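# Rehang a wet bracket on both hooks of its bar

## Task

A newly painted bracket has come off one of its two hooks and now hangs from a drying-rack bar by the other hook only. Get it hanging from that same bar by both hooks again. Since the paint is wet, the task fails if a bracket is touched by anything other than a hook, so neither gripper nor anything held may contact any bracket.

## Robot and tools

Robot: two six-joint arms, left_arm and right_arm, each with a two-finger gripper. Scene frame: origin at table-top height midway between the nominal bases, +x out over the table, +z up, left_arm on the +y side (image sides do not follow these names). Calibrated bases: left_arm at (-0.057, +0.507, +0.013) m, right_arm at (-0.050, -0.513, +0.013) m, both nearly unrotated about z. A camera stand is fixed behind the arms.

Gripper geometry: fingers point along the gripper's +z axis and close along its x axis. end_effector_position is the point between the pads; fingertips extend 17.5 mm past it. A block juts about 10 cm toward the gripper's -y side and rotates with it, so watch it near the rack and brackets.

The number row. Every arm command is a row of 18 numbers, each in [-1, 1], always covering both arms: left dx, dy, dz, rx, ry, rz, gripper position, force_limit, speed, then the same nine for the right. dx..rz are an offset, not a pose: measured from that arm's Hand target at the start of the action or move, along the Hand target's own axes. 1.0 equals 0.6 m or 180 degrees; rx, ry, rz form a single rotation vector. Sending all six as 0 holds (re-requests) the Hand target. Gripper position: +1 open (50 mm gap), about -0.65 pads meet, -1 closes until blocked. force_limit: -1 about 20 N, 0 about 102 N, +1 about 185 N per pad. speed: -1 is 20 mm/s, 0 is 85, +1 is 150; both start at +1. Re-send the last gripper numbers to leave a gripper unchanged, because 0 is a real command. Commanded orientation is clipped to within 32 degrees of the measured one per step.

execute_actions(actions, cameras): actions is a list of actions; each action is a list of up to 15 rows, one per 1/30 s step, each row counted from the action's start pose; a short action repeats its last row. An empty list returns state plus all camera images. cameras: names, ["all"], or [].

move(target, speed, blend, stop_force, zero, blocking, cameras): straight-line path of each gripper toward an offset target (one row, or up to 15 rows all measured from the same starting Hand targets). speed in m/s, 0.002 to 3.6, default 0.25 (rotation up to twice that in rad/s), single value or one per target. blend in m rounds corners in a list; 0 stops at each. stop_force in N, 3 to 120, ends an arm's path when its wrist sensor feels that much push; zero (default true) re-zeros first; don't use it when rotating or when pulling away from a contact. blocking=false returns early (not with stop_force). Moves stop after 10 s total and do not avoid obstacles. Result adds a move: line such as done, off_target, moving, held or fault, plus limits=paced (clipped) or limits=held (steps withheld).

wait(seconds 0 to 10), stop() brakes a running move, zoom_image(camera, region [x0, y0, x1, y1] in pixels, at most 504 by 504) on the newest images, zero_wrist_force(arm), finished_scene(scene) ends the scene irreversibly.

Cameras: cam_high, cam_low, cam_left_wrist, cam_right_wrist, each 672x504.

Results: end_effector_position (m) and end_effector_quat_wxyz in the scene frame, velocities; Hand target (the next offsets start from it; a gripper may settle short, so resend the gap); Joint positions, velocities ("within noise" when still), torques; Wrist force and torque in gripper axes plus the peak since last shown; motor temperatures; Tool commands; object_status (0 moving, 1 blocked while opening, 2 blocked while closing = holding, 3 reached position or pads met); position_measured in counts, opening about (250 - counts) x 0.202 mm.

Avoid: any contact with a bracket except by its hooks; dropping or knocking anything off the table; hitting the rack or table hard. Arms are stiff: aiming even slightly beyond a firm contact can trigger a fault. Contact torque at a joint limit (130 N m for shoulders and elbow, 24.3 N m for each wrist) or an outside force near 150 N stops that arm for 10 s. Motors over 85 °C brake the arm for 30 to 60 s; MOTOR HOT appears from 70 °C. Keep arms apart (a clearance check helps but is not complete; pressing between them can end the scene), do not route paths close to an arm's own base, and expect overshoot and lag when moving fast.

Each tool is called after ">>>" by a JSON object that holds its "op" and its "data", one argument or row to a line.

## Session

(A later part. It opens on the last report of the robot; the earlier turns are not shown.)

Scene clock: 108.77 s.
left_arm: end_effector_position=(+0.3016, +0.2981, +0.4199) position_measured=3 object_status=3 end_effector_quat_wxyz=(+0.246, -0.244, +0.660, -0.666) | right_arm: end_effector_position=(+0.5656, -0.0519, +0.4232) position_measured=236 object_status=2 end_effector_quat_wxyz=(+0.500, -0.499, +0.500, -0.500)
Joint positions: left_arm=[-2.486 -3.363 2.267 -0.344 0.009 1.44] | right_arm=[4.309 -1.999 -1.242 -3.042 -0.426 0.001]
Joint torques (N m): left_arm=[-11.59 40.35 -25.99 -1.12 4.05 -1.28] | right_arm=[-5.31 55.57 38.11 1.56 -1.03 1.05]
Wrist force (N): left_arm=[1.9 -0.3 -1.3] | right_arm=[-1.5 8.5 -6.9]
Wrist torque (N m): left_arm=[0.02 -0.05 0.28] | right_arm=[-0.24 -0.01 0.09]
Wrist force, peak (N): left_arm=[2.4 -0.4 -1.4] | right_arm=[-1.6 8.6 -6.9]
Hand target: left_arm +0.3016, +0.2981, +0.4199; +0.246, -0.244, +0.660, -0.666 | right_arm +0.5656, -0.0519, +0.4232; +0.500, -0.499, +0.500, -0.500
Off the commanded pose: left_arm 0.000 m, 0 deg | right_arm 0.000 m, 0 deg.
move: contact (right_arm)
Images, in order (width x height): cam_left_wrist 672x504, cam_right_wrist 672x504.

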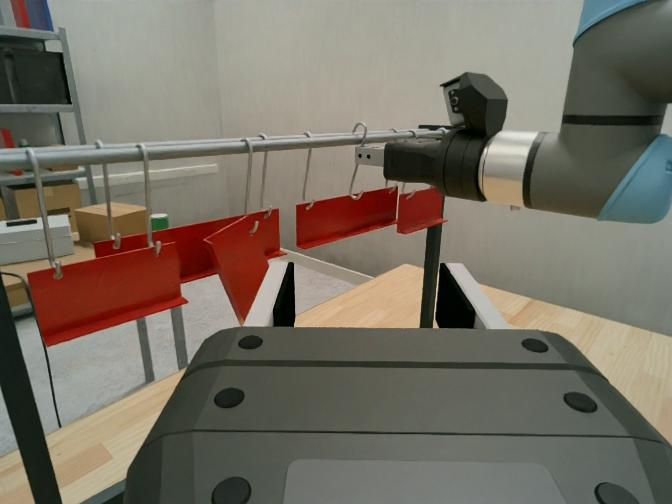

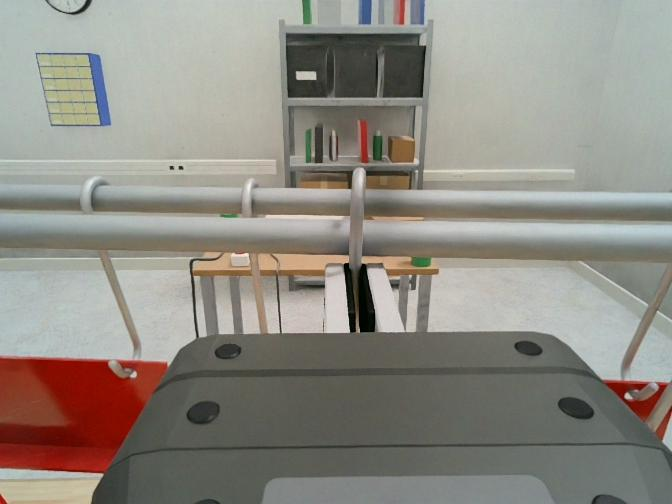

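>>> {"op": "move", "data": {
  "target": [
    [0,0,0,0,0,0,1,1,1,0,0,-0.005,0,0,0,-1,-0.7,-0.7],
    [0,0,0,0,0,0,1,1,1,0,-0.0075,-0.0075,0,0,0,-1,-0.7,-0.7]
  ],
  "speed": 0.03,
  "cameras": ["cam_left_wrist","cam_right_wrist"]
}}

>>> {"op": "zoom_image", "data": {
  "camera": "cam_left_wrist",
  "region": [320, 90, 420, 210]
}}

>>> {"op": "zoom_image", "data": {
  "camera": "cam_right_wrist",
  "region": [240, 160, 460, 350]
}}

Scene clock: 114.20 s.
left_arm: end_effector_position=(+0.3016, +0.2981, +0.4199) position_measured=3 object_status=3 end_effector_quat_wxyz=(+0.246, -0.244, +0.660, -0.666) | right_arm: end_effector_position=(+0.5612, -0.0519, +0.4275) position_measured=236 object_status=2 end_effector_quat_wxyz=(+0.500, -0.499, +0.500, -0.500)
Joint positions: left_arm=[-2.486 -3.363 2.267 -0.344 0.009 1.44] | right_arm=[4.316 -1.991 -1.242 -3.049 -0.419 0.001]
Joint torques (N m): left_arm=[-9.95 41.14 -24.71 -1.2 4.14 -1.38] | right_arm=[7.43 52 39.34 -1.09 1.99 -0.31]
Wrist force (N): left_arm=[1.9 -0.1 -1.4] | right_arm=[-0.6 -0.4 0.0]
Wrist torque (N m): left_arm=[0.07 -0.04 0.27] | right_arm=[-0.43 -0.01 0.10]
Wrist force, peak (N): left_arm=[2.3 0.0 -1.5] | right_arm=[-1.5 8.6 -7.0]
Hand target: left_arm +0.3016, +0.2981, +0.4199; +0.246, -0.244, +0.660, -0.666 | right_arm +0.5611, -0.0519, +0.4277; +0.500, -0.499, +0.500, -0.500
Off the commanded pose: left_arm 0.000 m, 0 deg | right_arm 0.000 m, 0 deg.
move: done
Images, in order (width x height): cam_left_wrist 672x504, cam_right_wrist 672x504.

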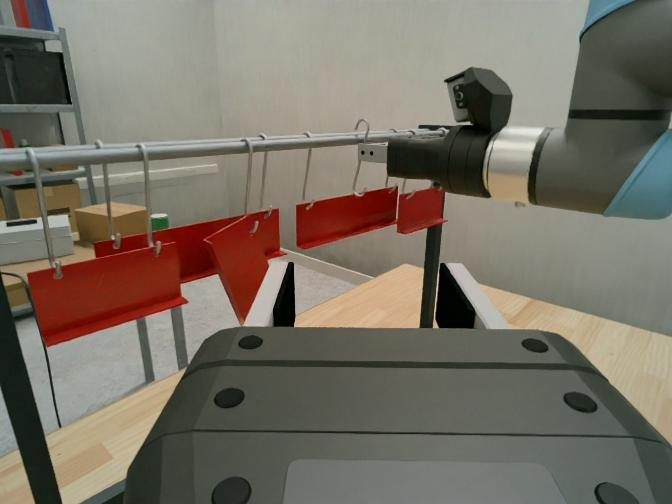

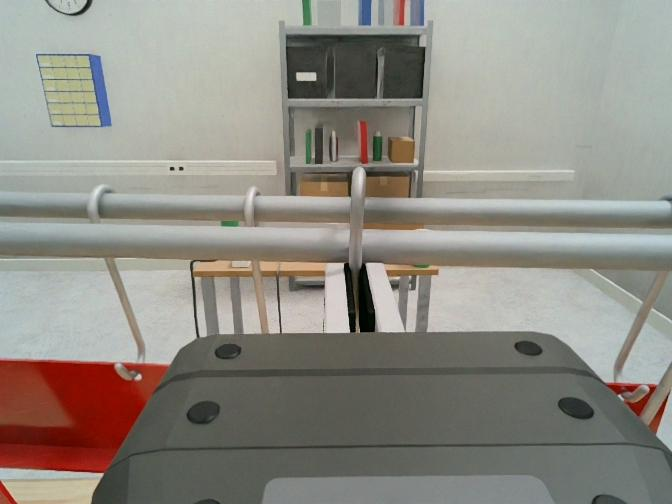

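Scaled by 4.200.

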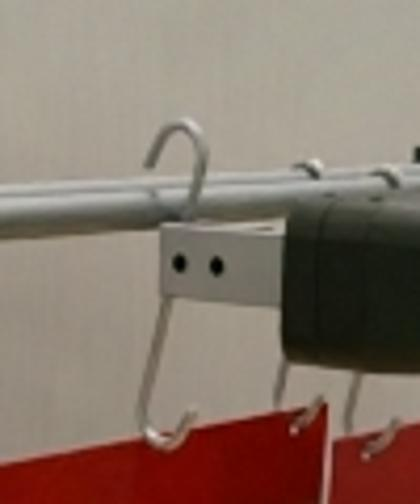

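Scaled by 2.291.

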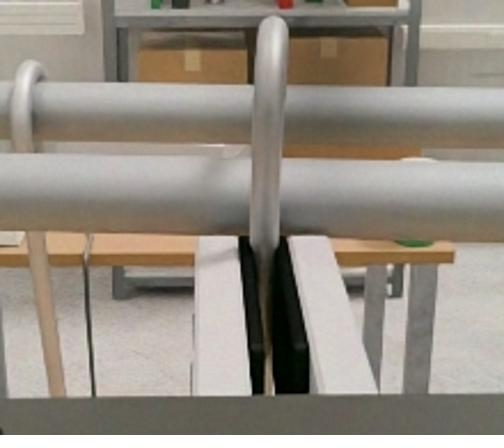

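>>> {"op": "move", "data": {
  "target": [0,0.25,0,0,0,0,1,1,1,0,0,-0.2,0,0,0,-1,-0.7,-0.7],
  "speed": 0.15,
  "cameras": ["all"]
}}

>>> {"op": "zoom_image", "data": {
  "camera": "cam_left_wrist",
  "region": [100, 30, 420, 330]
}}

Scene clock: 119.57 s.
left_arm: end_effector_position=(+0.3011, +0.2977, +0.4006) position_measured=3 object_status=3 end_effector_quat_wxyz=(+0.247, -0.244, +0.661, -0.666) | right_arm: end_effector_position=(+0.5171, -0.0519, +0.4277) position_measured=236 object_status=2 end_effector_quat_wxyz=(+0.500, -0.499, +0.500, -0.500)
Joint positions: left_arm=[-2.485 -3.413 2.305 -0.324 0.008 1.433] | right_arm=[4.391 -1.927 -1.333 -3.023 -0.345 0.001]
Joint torques (N m): left_arm=[1.33 33.49 -12.12 -3.07 2.77 -0.02] | right_arm=[6.31 49.54 14.05 2.83 1.85 -1.49]
Wrist force (N): left_arm=[1.8 -0.1 -0.9] | right_arm=[-0.7 -0.5 -0.3]
Wrist torque (N m): left_arm=[0.05 -0.04 0.23] | right_arm=[-0.43 -0.01 0.18]
Wrist force, peak (N): left_arm=[1.3 5.4 -2.0] | right_arm=[-0.7 -0.7 -1.1]
Hand target: left_arm +0.3011, +0.2977, +0.4006; +0.247, -0.244, +0.661, -0.666 (not the last commanded pose) | right_arm +0.5170, -0.0519, +0.4277; +0.500, -0.499, +0.500, -0.500 (not the last commanded pose)
Tool commands: left_gripper/position=+1.0 left_gripper/force_limit=+1.0 left_gripper/speed=+1.0 right_gripper/position=-1.0 right_gripper/force_limit=-0.7 right_gripper/speed=-0.7
Off the commanded pose: left_arm 0.131 m, 0 deg | right_arm 0.076 m, 0 deg.
FORCE FAULT: contact force on the left arm reached its limit, and that arm stopped. The contact can be on any part of that arm, not only on its tool. That arm's remaining commands of this call were not run. That arm is still stopped at the end of this call. That arm stays stopped for about 9 more seconds. Until then a move that you send moves the other arm only, and its call returns only when the move has ended. Once the stop has ended, the next robot result says so. If the stop ends while you think or write, that arm runs what you send next, counted from a new Hand target: where the arm stands when the stop ends. While its stop runs, that arm takes no new command, but its gripper still runs the gripper command that each later call begins with. Until it ends, the stop uses up actions while you think or wait. An arm that is not stopped still takes commands.
move: fault (left_arm), off_target (right_arm; braked at the fault stop of left_arm)

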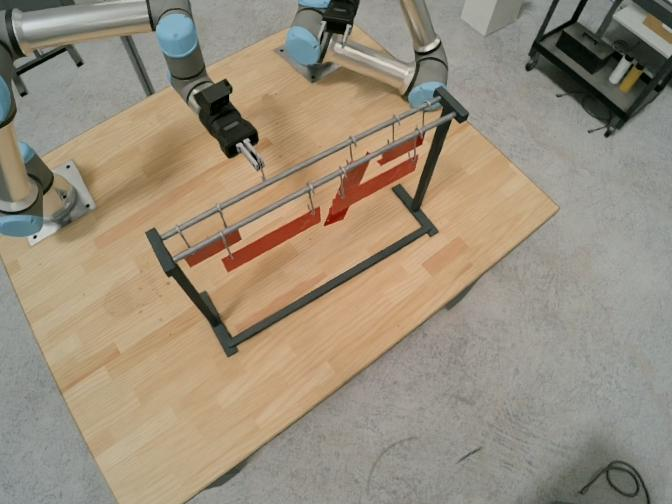

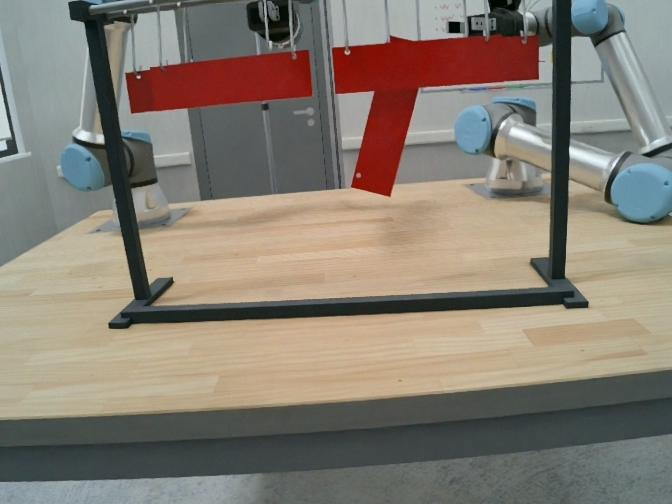

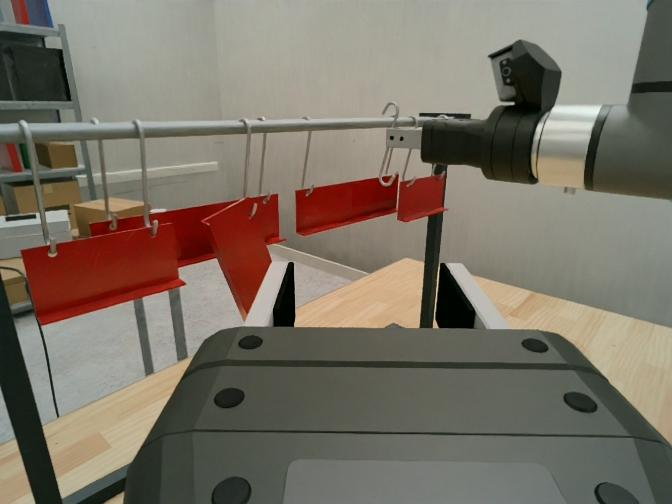

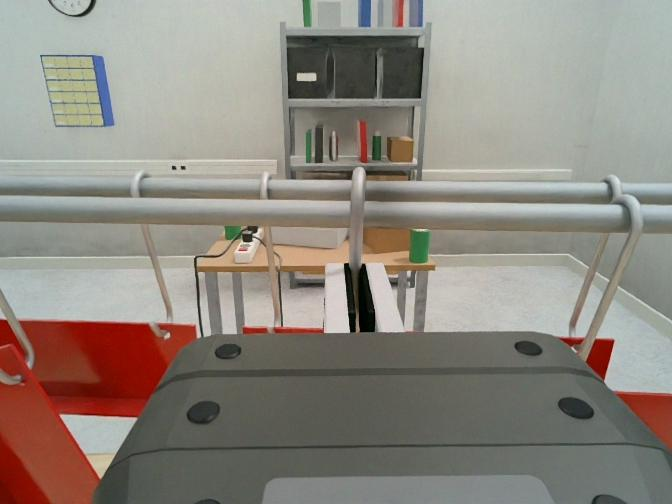

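Scaled by 1.575.

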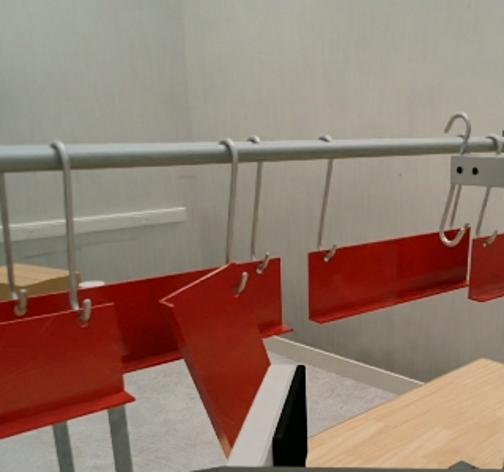

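>>> {"op": "move", "data": {
  "target": [
    [0,0,0,0,0,0,1,1,1,0,0,-0.16,0,0,0,-1,-0.7,-0.7],
    [0,0,0,0,0,0,1,1,1,0,0.28,-0.16,0,0,0,-1,-0.7,-0.7]
  ],
  "speed": 0.2,
  "blend": 0.02,
  "cameras": ["cam_right_wrist","cam_low"]
}}

>>> {"op": "zoom_image", "data": {
  "camera": "cam_right_wrist",
  "region": [150, 180, 450, 400]
}}

Scene clock: 126.53 s.
left_arm: end_effector_position=(+0.3011, +0.2977, +0.4006) position_measured=3 object_status=3 end_effector_quat_wxyz=(+0.247, -0.244, +0.661, -0.666) | right_arm: end_effector_position=(+0.4210, -0.0516, +0.2597) position_measured=236 object_status=2 end_effector_quat_wxyz=(+0.500, -0.500, +0.501, -0.500)
Joint positions: left_arm=[-2.485 -3.413 2.305 -0.324 0.008 1.433] | right_arm=[4.572 -1.953 -1.753 -2.581 -0.164 0.006]
Joint torques (N m): left_arm=[0.26 32.56 -12.48 -2.98 2.8 -0.04] | right_arm=[-5.52 46.92 8.87 2.11 -2.17 -1.56]
Wrist force (N): left_arm=[2.0 -0.3 -1.1] | right_arm=[-0.6 -0.3 -0.2]
Wrist torque (N m): left_arm=[0.02 -0.06 0.24] | right_arm=[-0.41 -0.01 0.15]
Wrist force, peak (N): left_arm=[2.2 -0.7 -1.3] | right_arm=[-0.6 -1.9 -1.3]
Hand target: left_arm +0.3011, +0.2977, +0.4006; +0.247, -0.244, +0.661, -0.666 | right_arm +0.4210, -0.0516, +0.2596; +0.500, -0.499, +0.500, -0.500
Tool commands: left_gripper/position=+1.0 left_gripper/force_limit=+1.0 left_gripper/speed=+1.0 right_gripper/position=-1.0 right_gripper/force_limit=-0.7 right_gripper/speed=-0.7
Off the commanded pose: right_arm 0.000 m, 0 deg.
FORCE FAULT, CONTINUED: the left arm was still stopped when this call began, by the force fault that an earlier result reported. Since the last result the stop counts as 9 of the actions that you can send in this scene. That arm ran no command of this call. That arm is still stopped at the end of this call. That arm stays stopped for about 2 more seconds. If the stop ends while you think or write, that arm runs what you send next, counted from a new Hand target: where the arm stands when the stop ends. While its stop runs, that arm takes no new command, but its gripper still runs the gripper command that each later call begins with.
move: done (right_arm), not run (left_arm; its earlier fault stop)
Images, in order (width x height): cam_low 672x504, cam_right_wrist 672x504.

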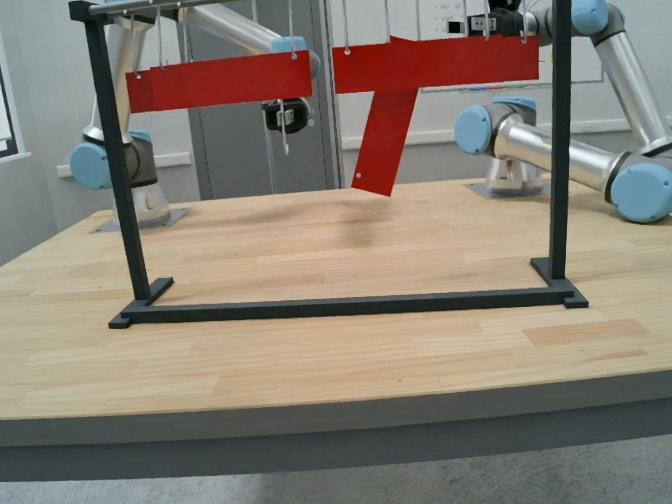

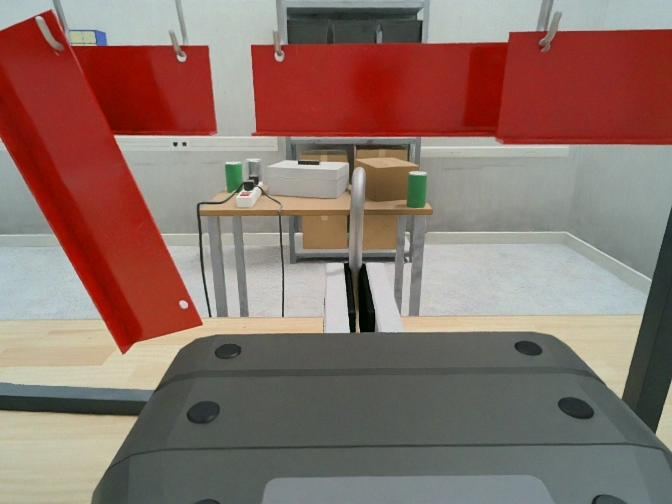

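Scaled by 1.680.

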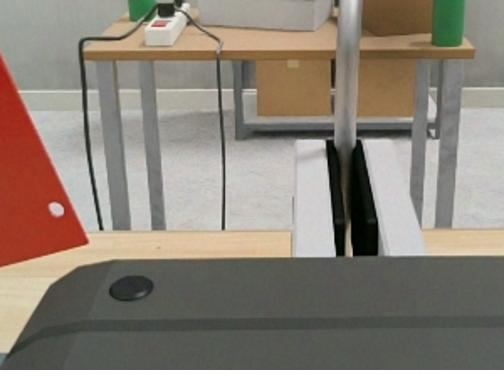

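>>> {"op": "move", "data": {
  "target": [
    [0,-0.035,0,0,0,0,1,1,1,0,0,0.05,0,0,0,-1,-0.7,-0.7],
    [0,-0.035,0,-0.13,0,0,1,1,1,-0.0543,0.0637,0.1967,0.1093,0.0242,0.1374,-1,-0.7,-0.7]
  ],
  "speed": 0.12,
  "cameras": ["all"]
}}

>>> {"op": "zoom_image", "data": {
  "camera": "cam_right_wrist",
  "region": [50, 180, 450, 400]
}}

>>> {"op": "zoom_image", "data": {
  "camera": "cam_low",
  "region": [250, 30, 450, 230]
}}

Scene clock: 151.97 s.
left_arm: end_effector_position=(+0.3010, +0.2979, +0.4216) position_measured=3 object_status=3 end_effector_quat_wxyz=(+0.192, -0.289, +0.782, -0.518) | right_arm: end_effector_position=(+0.5391, -0.0190, +0.2215) position_measured=236 object_status=2 end_effector_quat_wxyz=(+0.653, -0.270, +0.522, -0.477)
Joint positions: left_arm=[-2.624 -3.079 1.968 -0.144 -0.422 1.228] | right_arm=[4.372 -2.294 -1.714 -1.276 -0.377 -0.504]
Joint torques (N m): left_arm=[-10.89 44.06 -24.58 -0.73 1.13 -1.31] | right_arm=[-5.93 34.72 32.35 5.12 -4.07 -1.4]
Wrist force (N): left_arm=[0.2 -0.2 -0.9] | right_arm=[0.2 -1.4 -0.2]
Wrist torque (N m): left_arm=[-0.03 0.07 0.20] | right_arm=[-0.66 0.06 -0.07]
Wrist force, peak (N): left_arm=[2.2 -0.5 -1.5] | right_arm=[0.3 -1.5 -0.3]
Hand target: left_arm +0.3010, +0.2978, +0.4216; +0.192, -0.289, +0.782, -0.518 | right_arm +0.5391, -0.0190, +0.2215; +0.653, -0.270, +0.522, -0.477
Off the commanded pose: left_arm 0.000 m, 0 deg | right_arm 0.000 m, 0 deg.
FORCE FAULT, CONTINUED: the left arm's stop, for the force fault that an earlier result reported, is over. The rest of the stop counts as 4 of the actions that you can send in this scene. The stop ended before this call began, so that arm ran this call's commands, counted from a new Hand target: where the arm stood when the stop ended.
move: done

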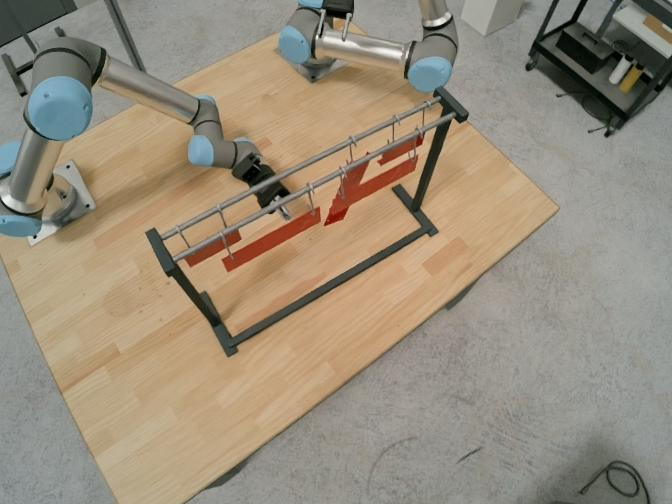

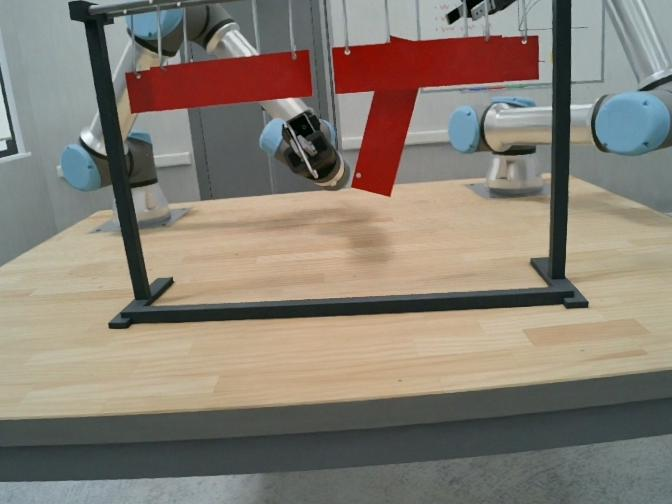

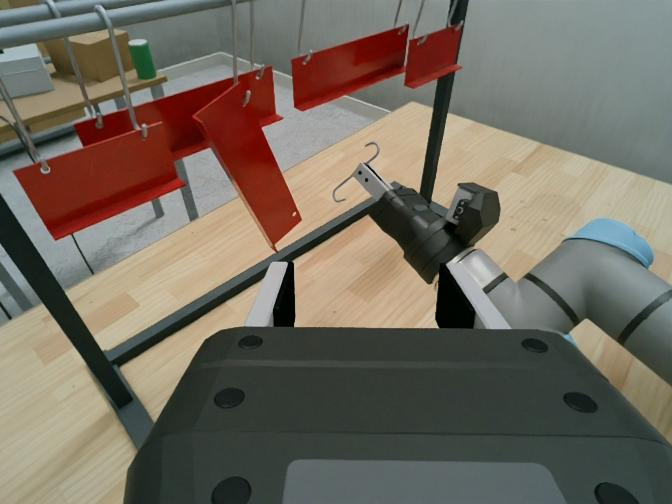

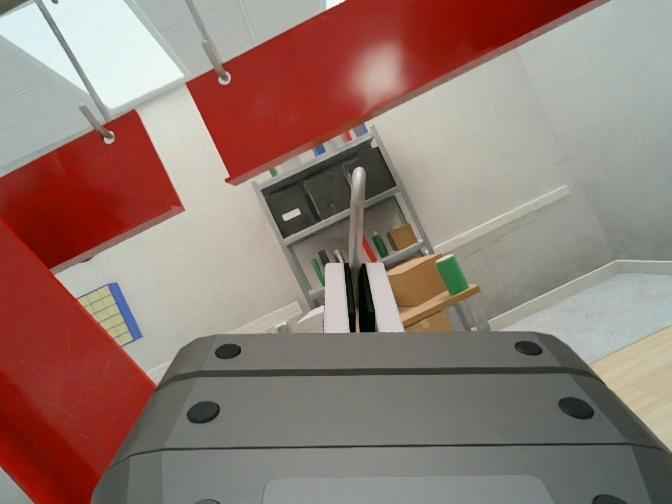

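Scaled by 1.260.

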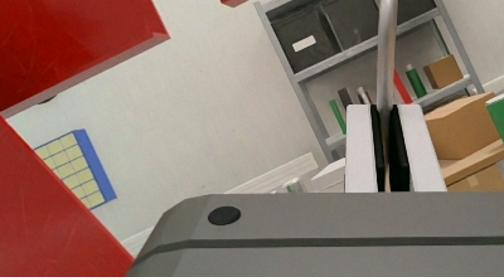

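Scaled by 2.520.

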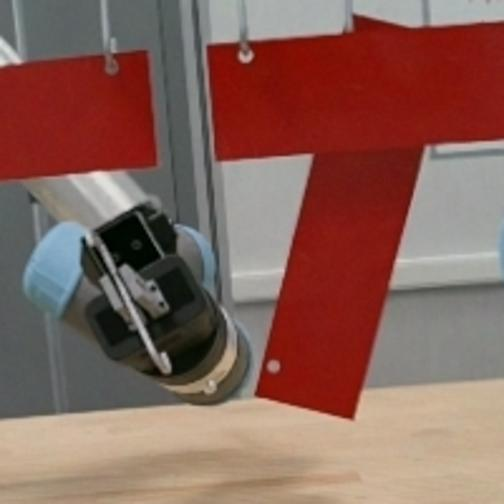

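>>> {"op": "zoom_image", "data": {
  "camera": "cam_left_wrist",
  "region": [220, 120, 420, 270]
}}

Scaled by 2.520.

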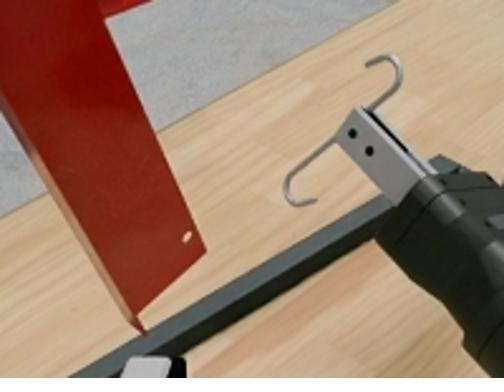

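>>> {"op": "move", "data": {
  "target": [0,0,0,0,0,0,1,1,1,0.0205,0.0228,0.0627,0,0,0,-1,-0.7,-0.7],
  "speed": 0.12,
  "cameras": ["cam_low","cam_left_wrist"]
}}

>>> {"op": "zoom_image", "data": {
  "camera": "cam_left_wrist",
  "region": [240, 140, 400, 260]
}}

>>> {"op": "zoom_image", "data": {
  "camera": "cam_low",
  "region": [280, 110, 420, 215]
}}

Scene clock: 159.03 s.
left_arm: end_effector_position=(+0.3010, +0.2978, +0.4216) position_measured=3 object_status=3 end_effector_quat_wxyz=(+0.192, -0.289, +0.782, -0.518) | right_arm: end_effector_position=(+0.5791, -0.0301, +0.2163) position_measured=236 object_status=2 end_effector_quat_wxyz=(+0.653, -0.270, +0.522, -0.478)
Joint positions: left_arm=[-2.624 -3.078 1.967 -0.144 -0.422 1.228] | right_arm=[4.306 -2.319 -1.642 -1.448 -0.416 -0.367]
Joint torques (N m): left_arm=[-11.52 43.83 -24.04 -0.68 1.11 -1.39] | right_arm=[-5.59 35.4 33.04 0.85 -3.83 1.39]
Wrist force (N): left_arm=[0.1 -0.1 -0.9] | right_arm=[0.5 -1.3 0.0]
Wrist torque (N m): left_arm=[-0.01 0.08 0.20] | right_arm=[-0.65 0.03 -0.15]
Wrist force, peak (N): left_arm=[0.3 -0.4 -1.4] | right_arm=[0.0 -1.6 -1.0]
Hand target: left_arm +0.3010, +0.2978, +0.4216; +0.192, -0.289, +0.782, -0.518 | right_arm +0.5791, -0.0301, +0.2163; +0.653, -0.270, +0.522, -0.477
Off the commanded pose: left_arm 0.000 m, 0 deg | right_arm 0.000 m, 0 deg.
move: done
Images, in order (width x height): cam_low 672x504, cam_left_wrist 672x504.

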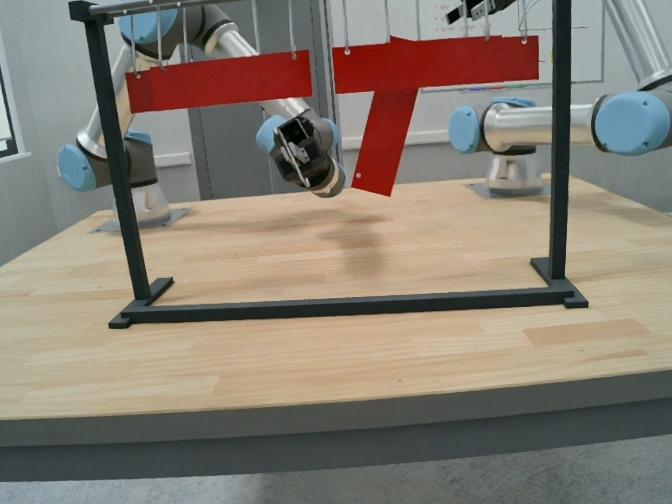

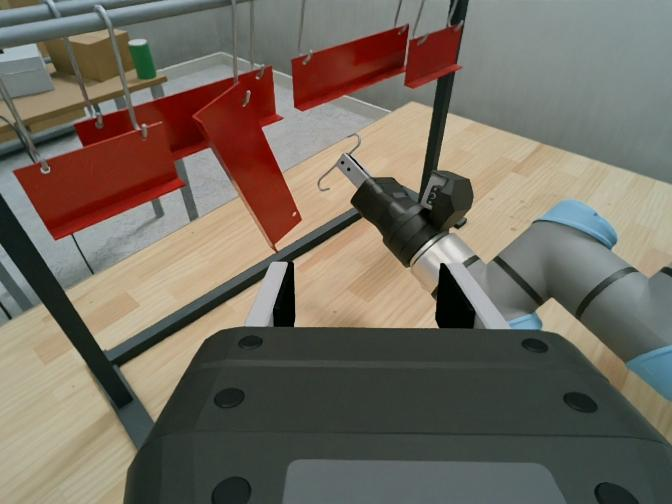

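Scaled by 3.150.

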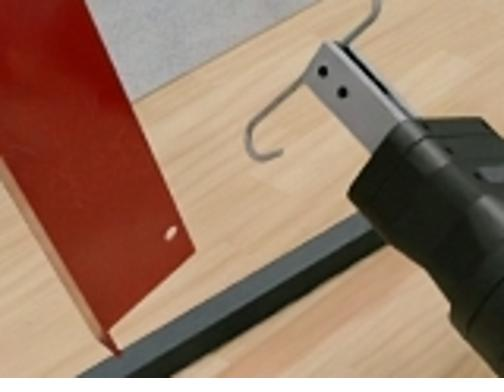

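Scaled by 3.600.

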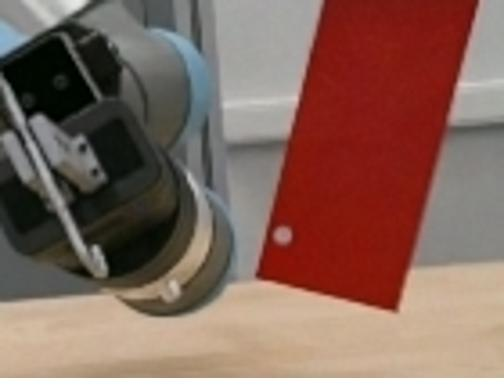

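>>> {"op": "move", "data": {
  "target": [0,0,0,0,0,0,1,1,1,-0.0907,0.0472,-0.0047,0,0,0,-1,-0.7,-0.7],
  "speed": 0.08,
  "cameras": ["cam_low","cam_left_wrist"]
}}

>>> {"op": "zoom_image", "data": {
  "camera": "cam_left_wrist",
  "region": [240, 140, 400, 260]
}}

>>> {"op": "zoom_image", "data": {
  "camera": "cam_low",
  "region": [280, 110, 420, 215]
}}

Scene clock: 169.23 s.
left_arm: end_effector_position=(+0.3010, +0.2978, +0.4216) position_measured=3 object_status=3 end_effector_quat_wxyz=(+0.192, -0.289, +0.782, -0.518) | right_arm: end_effector_position=(+0.5861, +0.0308, +0.2144) position_measured=236 object_status=2 end_effector_quat_wxyz=(+0.653, -0.270, +0.522, -0.477)
Joint positions: left_arm=[-2.624 -3.078 1.967 -0.144 -0.422 1.228] | right_arm=[4.334 -2.415 -1.462 -1.483 -0.399 -0.421]
Joint torques (N m): left_arm=[-11.42 43.38 -24.54 -0.7 1.26 -1.3] | right_arm=[7.66 39.51 34.37 0.93 0.06 -1.46]
Wrist force (N): left_arm=[0.4 -0.4 -0.9] | right_arm=[0.5 -1.4 -0.1]
Wrist torque (N m): left_arm=[-0.06 0.04 0.20] | right_arm=[-0.66 0.01 -0.04]
Wrist force, peak (N): left_arm=[0.4 -0.5 -1.5] | right_arm=[1.2 -1.7 0.2]
Hand target: left_arm +0.3010, +0.2978, +0.4216; +0.192, -0.289, +0.782, -0.518 | right_arm +0.5862, +0.0308, +0.2144; +0.653, -0.270, +0.522, -0.477
Off the commanded pose: left_arm 0.000 m, 0 deg | right_arm 0.000 m, 0 deg.
move: done
Images, in order (width x height): cam_low 672x504, cam_left_wrist 672x504.

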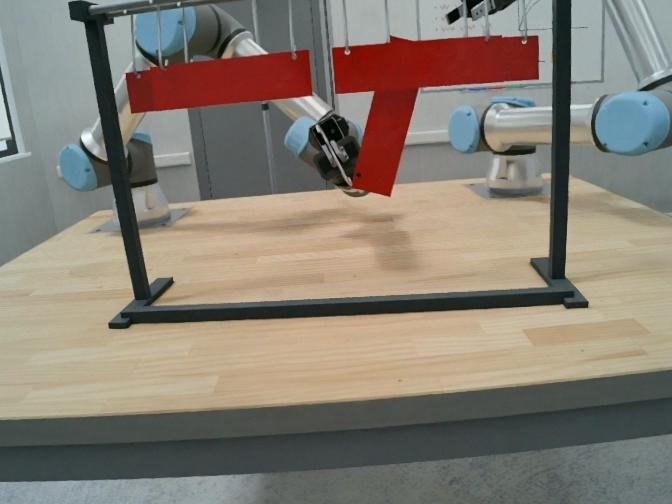

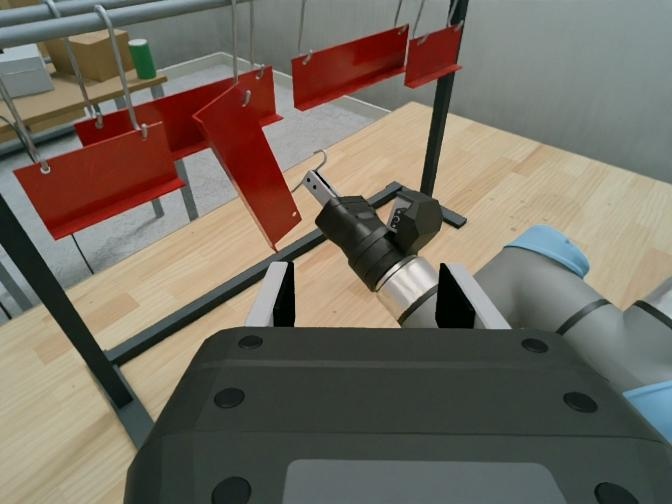

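Scaled by 3.150.

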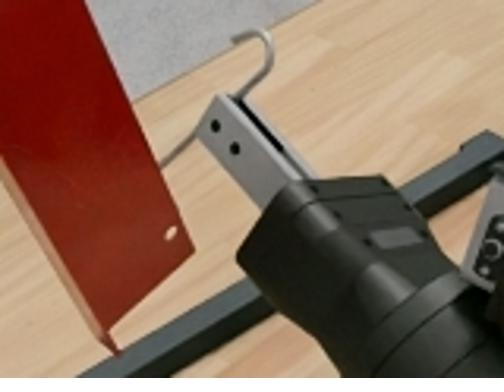

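Scaled by 3.600.

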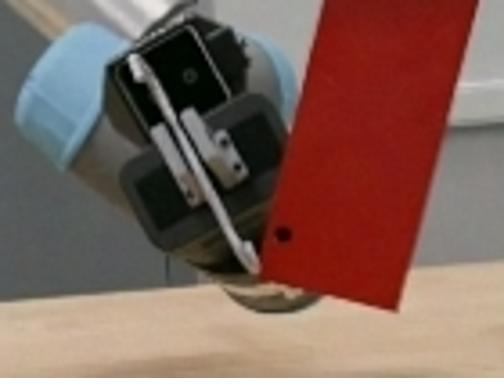

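>>> {"op": "move", "data": {
  "target": [0,0,0,0,0,0,1,1,1,-0.0238,0.0052,-0.002,0,0,0,-1,-0.7,-0.7],
  "speed": 0.05,
  "cameras": ["cam_low","cam_left_wrist","cam_right_wrist"]
}}

>>> {"op": "zoom_image", "data": {
  "camera": "cam_left_wrist",
  "region": [240, 160, 340, 240]
}}

>>> {"op": "zoom_image", "data": {
  "camera": "cam_low",
  "region": [320, 140, 400, 200]
}}

Scene clock: 175.13 s.
left_arm: end_effector_position=(+0.3010, +0.2978, +0.4216) position_measured=3 object_status=3 end_effector_quat_wxyz=(+0.192, -0.289, +0.782, -0.518) | right_arm: end_effector_position=(+0.5861, +0.0451, +0.2174) position_measured=236 object_status=2 end_effector_quat_wxyz=(+0.653, -0.270, +0.522, -0.477)
Joint positions: left_arm=[-2.624 -3.078 1.967 -0.144 -0.422 1.228] | right_arm=[4.342 -2.433 -1.42 -1.492 -0.394 -0.438]
Joint torques (N m): left_arm=[-10.91 43.04 -24.75 -0.66 1.21 -1.27] | right_arm=[6.75 41.47 34.2 0.76 0.04 -1.56]
Wrist force (N): left_arm=[0.5 -0.3 -1.0] | right_arm=[0.5 -1.3 -0.1]
Wrist torque (N m): left_arm=[-0.04 0.02 0.20] | right_arm=[-0.64 0.02 -0.05]
Wrist force, peak (N): left_arm=[0.3 -0.4 -1.4] | right_arm=[0.6 -1.5 0.1]
Hand target: left_arm +0.3010, +0.2978, +0.4216; +0.192, -0.289, +0.782, -0.518 | right_arm +0.5861, +0.0452, +0.2174; +0.653, -0.270, +0.522, -0.477
Off the commanded pose: left_arm 0.000 m, 0 deg | right_arm 0.000 m, 0 deg.
move: done
Images, in order (width x height): cam_low 672x504, cam_left_wrist 672x504, cam_right_wrist 672x504.

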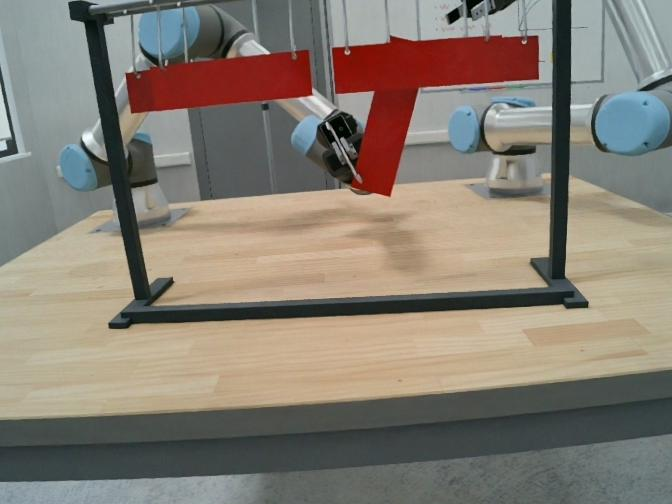

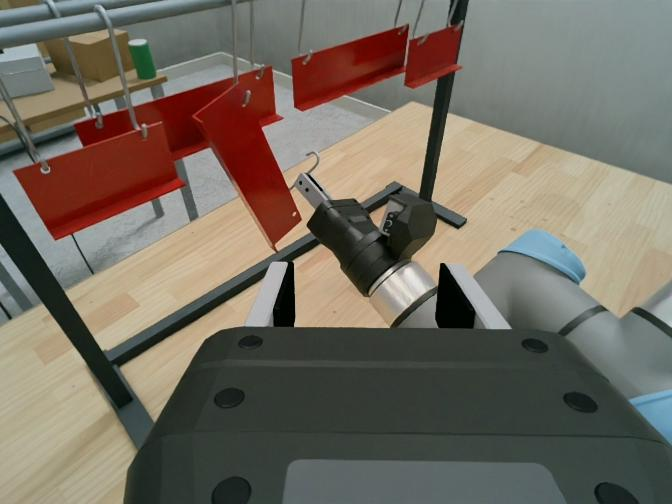

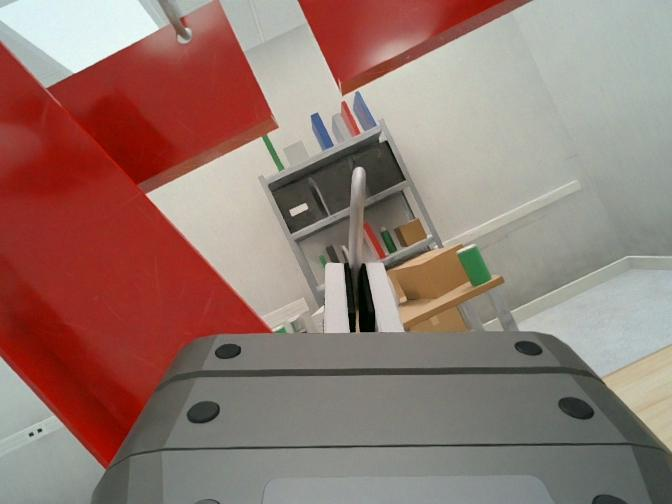

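Scaled by 5.040.

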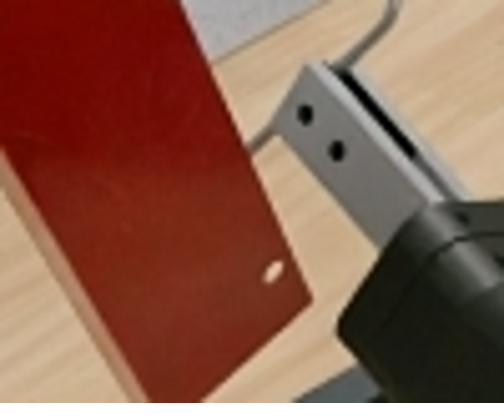

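Scaled by 6.300.

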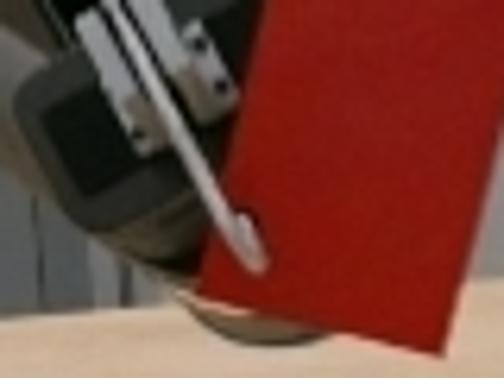

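>>> {"op": "zoom_image", "data": {
  "camera": "cam_low",
  "region": [345, 160, 375, 190]
}}

>>> {"op": "zoom_image", "data": {
  "camera": "cam_left_wrist",
  "region": [280, 195, 310, 225]
}}

Scaled by 16.800.

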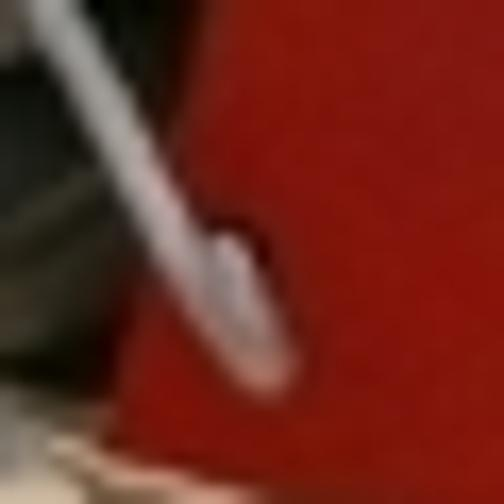

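Scaled by 16.800.

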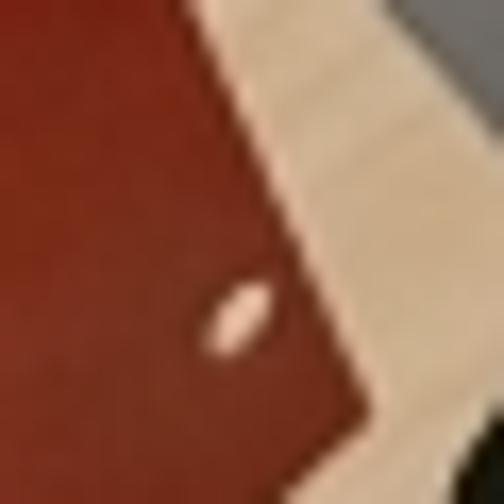

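>>> {"op": "move", "data": {
  "target": [0,0,0,0,0,0,1,1,1,0.0014,-0.0017,-0.0136,0,0,0,-1,-0.7,-0.7],
  "speed": 0.04,
  "cameras": ["cam_low","cam_left_wrist"]
}}

>>> {"op": "zoom_image", "data": {
  "camera": "cam_low",
  "region": [345, 160, 375, 190]
}}

>>> {"op": "zoom_image", "data": {
  "camera": "cam_left_wrist",
  "region": [270, 185, 320, 235]
}}

Scene clock: 179.10 s.
left_arm: end_effector_position=(+0.3010, +0.2978, +0.4216) position_measured=3 object_status=3 end_effector_quat_wxyz=(+0.192, -0.289, +0.782, -0.518) | right_arm: end_effector_position=(+0.5781, +0.0452, +0.2154) position_measured=236 object_status=2 end_effector_quat_wxyz=(+0.653, -0.270, +0.522, -0.477)
Joint positions: left_arm=[-2.624 -3.078 1.967 -0.144 -0.422 1.228] | right_arm=[4.352 -2.428 -1.441 -1.455 -0.388 -0.461]
Joint torques (N m): left_arm=[-11.59 43.78 -25.29 -0.62 1.37 -1.25] | right_arm=[6.99 63.27 9.84 5.28 0.07 -1.56]
Wrist force (N): left_arm=[0.3 0.1 -1.0] | right_arm=[0.3 -1.4 -0.2]
Wrist torque (N m): left_arm=[0.02 0.05 0.20] | right_arm=[-0.65 0.05 -0.05]
Wrist force, peak (N): left_arm=[0.5 -0.6 -1.3] | right_arm=[0.5 -1.5 -0.2]
Hand target: left_arm +0.3010, +0.2978, +0.4216; +0.192, -0.289, +0.782, -0.518 | right_arm +0.5781, +0.0452, +0.2154; +0.653, -0.270, +0.522, -0.477
Off the commanded pose: left_arm 0.000 m, 0 deg | right_arm 0.000 m, 0 deg.
move: done
Images, in order (width x height): cam_low 672x504, cam_left_wrist 672x504.

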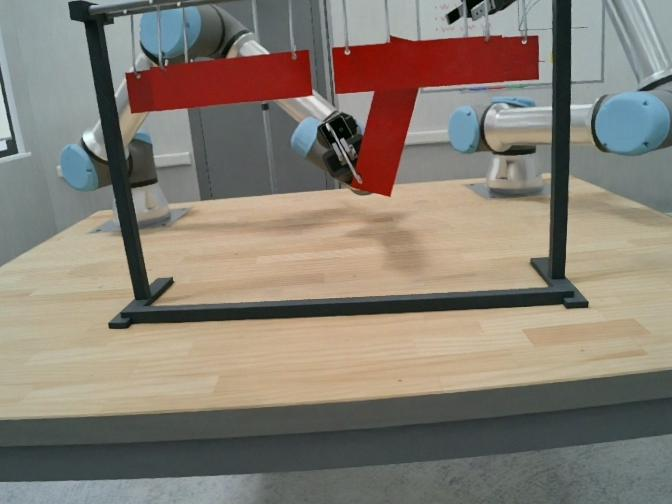

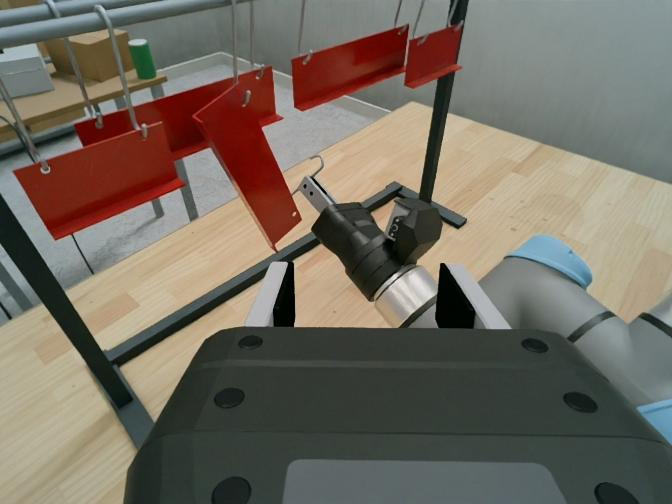

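Scaled by 16.800.

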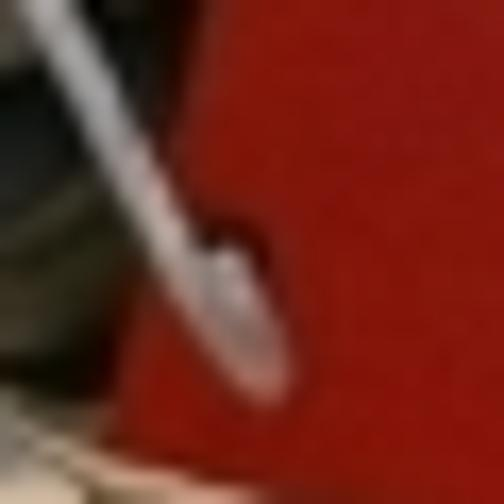

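Scaled by 10.080.

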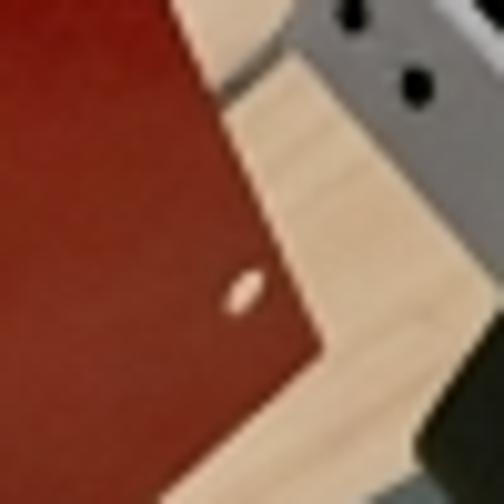

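>>> {"op": "move", "data": {
  "target": [0,0,0,0,0,0,1,1,1,0.0009,-0.0024,-0.012,0,0,0,-1,-0.7,-0.7],
  "speed": 0.04,
  "cameras": ["cam_low","cam_left_wrist"]
}}

>>> {"op": "zoom_image", "data": {
  "camera": "cam_low",
  "region": [345, 160, 375, 190]
}}

>>> {"op": "zoom_image", "data": {
  "camera": "cam_left_wrist",
  "region": [270, 185, 320, 235]
}}

Scene clock: 181.73 s.
left_arm: end_effector_position=(+0.3010, +0.2978, +0.4216) position_measured=3 object_status=3 end_effector_quat_wxyz=(+0.192, -0.289, +0.782, -0.518) | right_arm: end_effector_position=(+0.5709, +0.0452, +0.2142) position_measured=236 object_status=2 end_effector_quat_wxyz=(+0.653, -0.270, +0.522, -0.477)
Joint positions: left_arm=[-2.624 -3.078 1.967 -0.144 -0.422 1.228] | right_arm=[4.362 -2.424 -1.46 -1.42 -0.383 -0.482]
Joint torques (N m): left_arm=[-11.09 43.39 -24.79 -0.53 1.13 -1.14] | right_arm=[7.14 63.34 8.91 4.99 -0.02 -1.46]
Wrist force (N): left_arm=[0.3 -0.5 -1.3] | right_arm=[0.4 -1.3 -0.2]
Wrist torque (N m): left_arm=[-0.07 0.05 0.20] | right_arm=[-0.65 0.03 -0.04]
Wrist force, peak (N): left_arm=[0.4 -0.2 -1.4] | right_arm=[0.5 -1.4 -0.2]
Hand target: left_arm +0.3010, +0.2978, +0.4216; +0.192, -0.289, +0.782, -0.518 | right_arm +0.5708, +0.0452, +0.2142; +0.653, -0.270, +0.522, -0.477
Off the commanded pose: left_arm 0.000 m, 0 deg | right_arm 0.000 m, 0 deg.
move: done
Images, in order (width x height): cam_low 672x504, cam_left_wrist 672x504.

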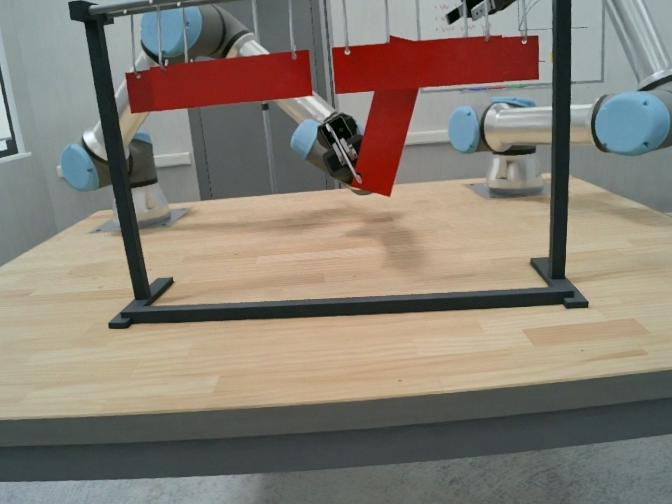

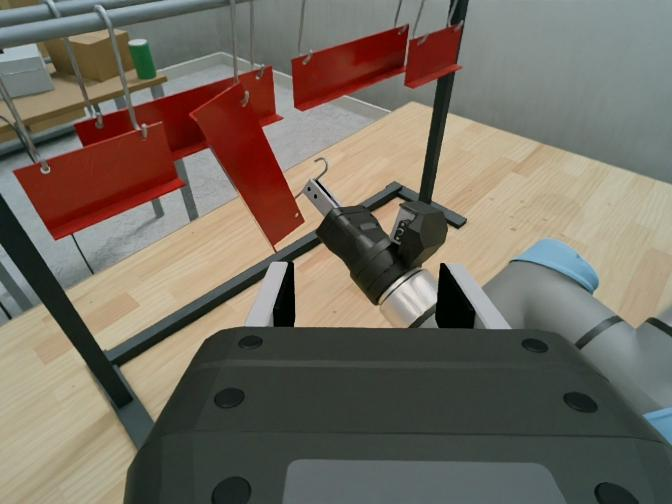

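Scaled by 16.800.

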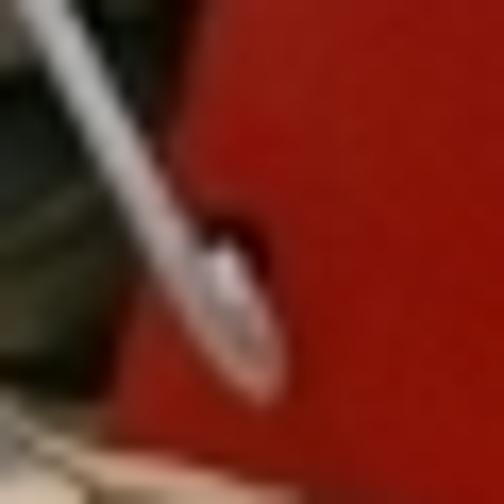

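Scaled by 10.080.

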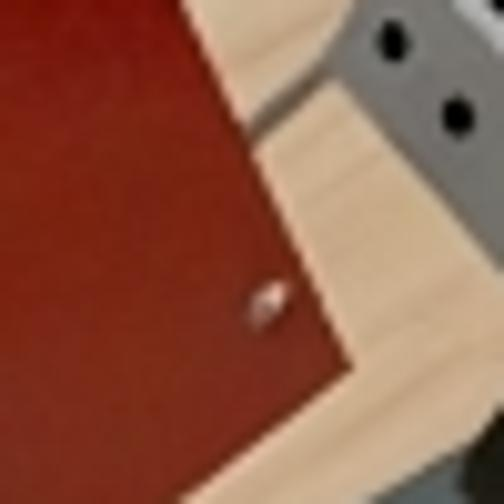

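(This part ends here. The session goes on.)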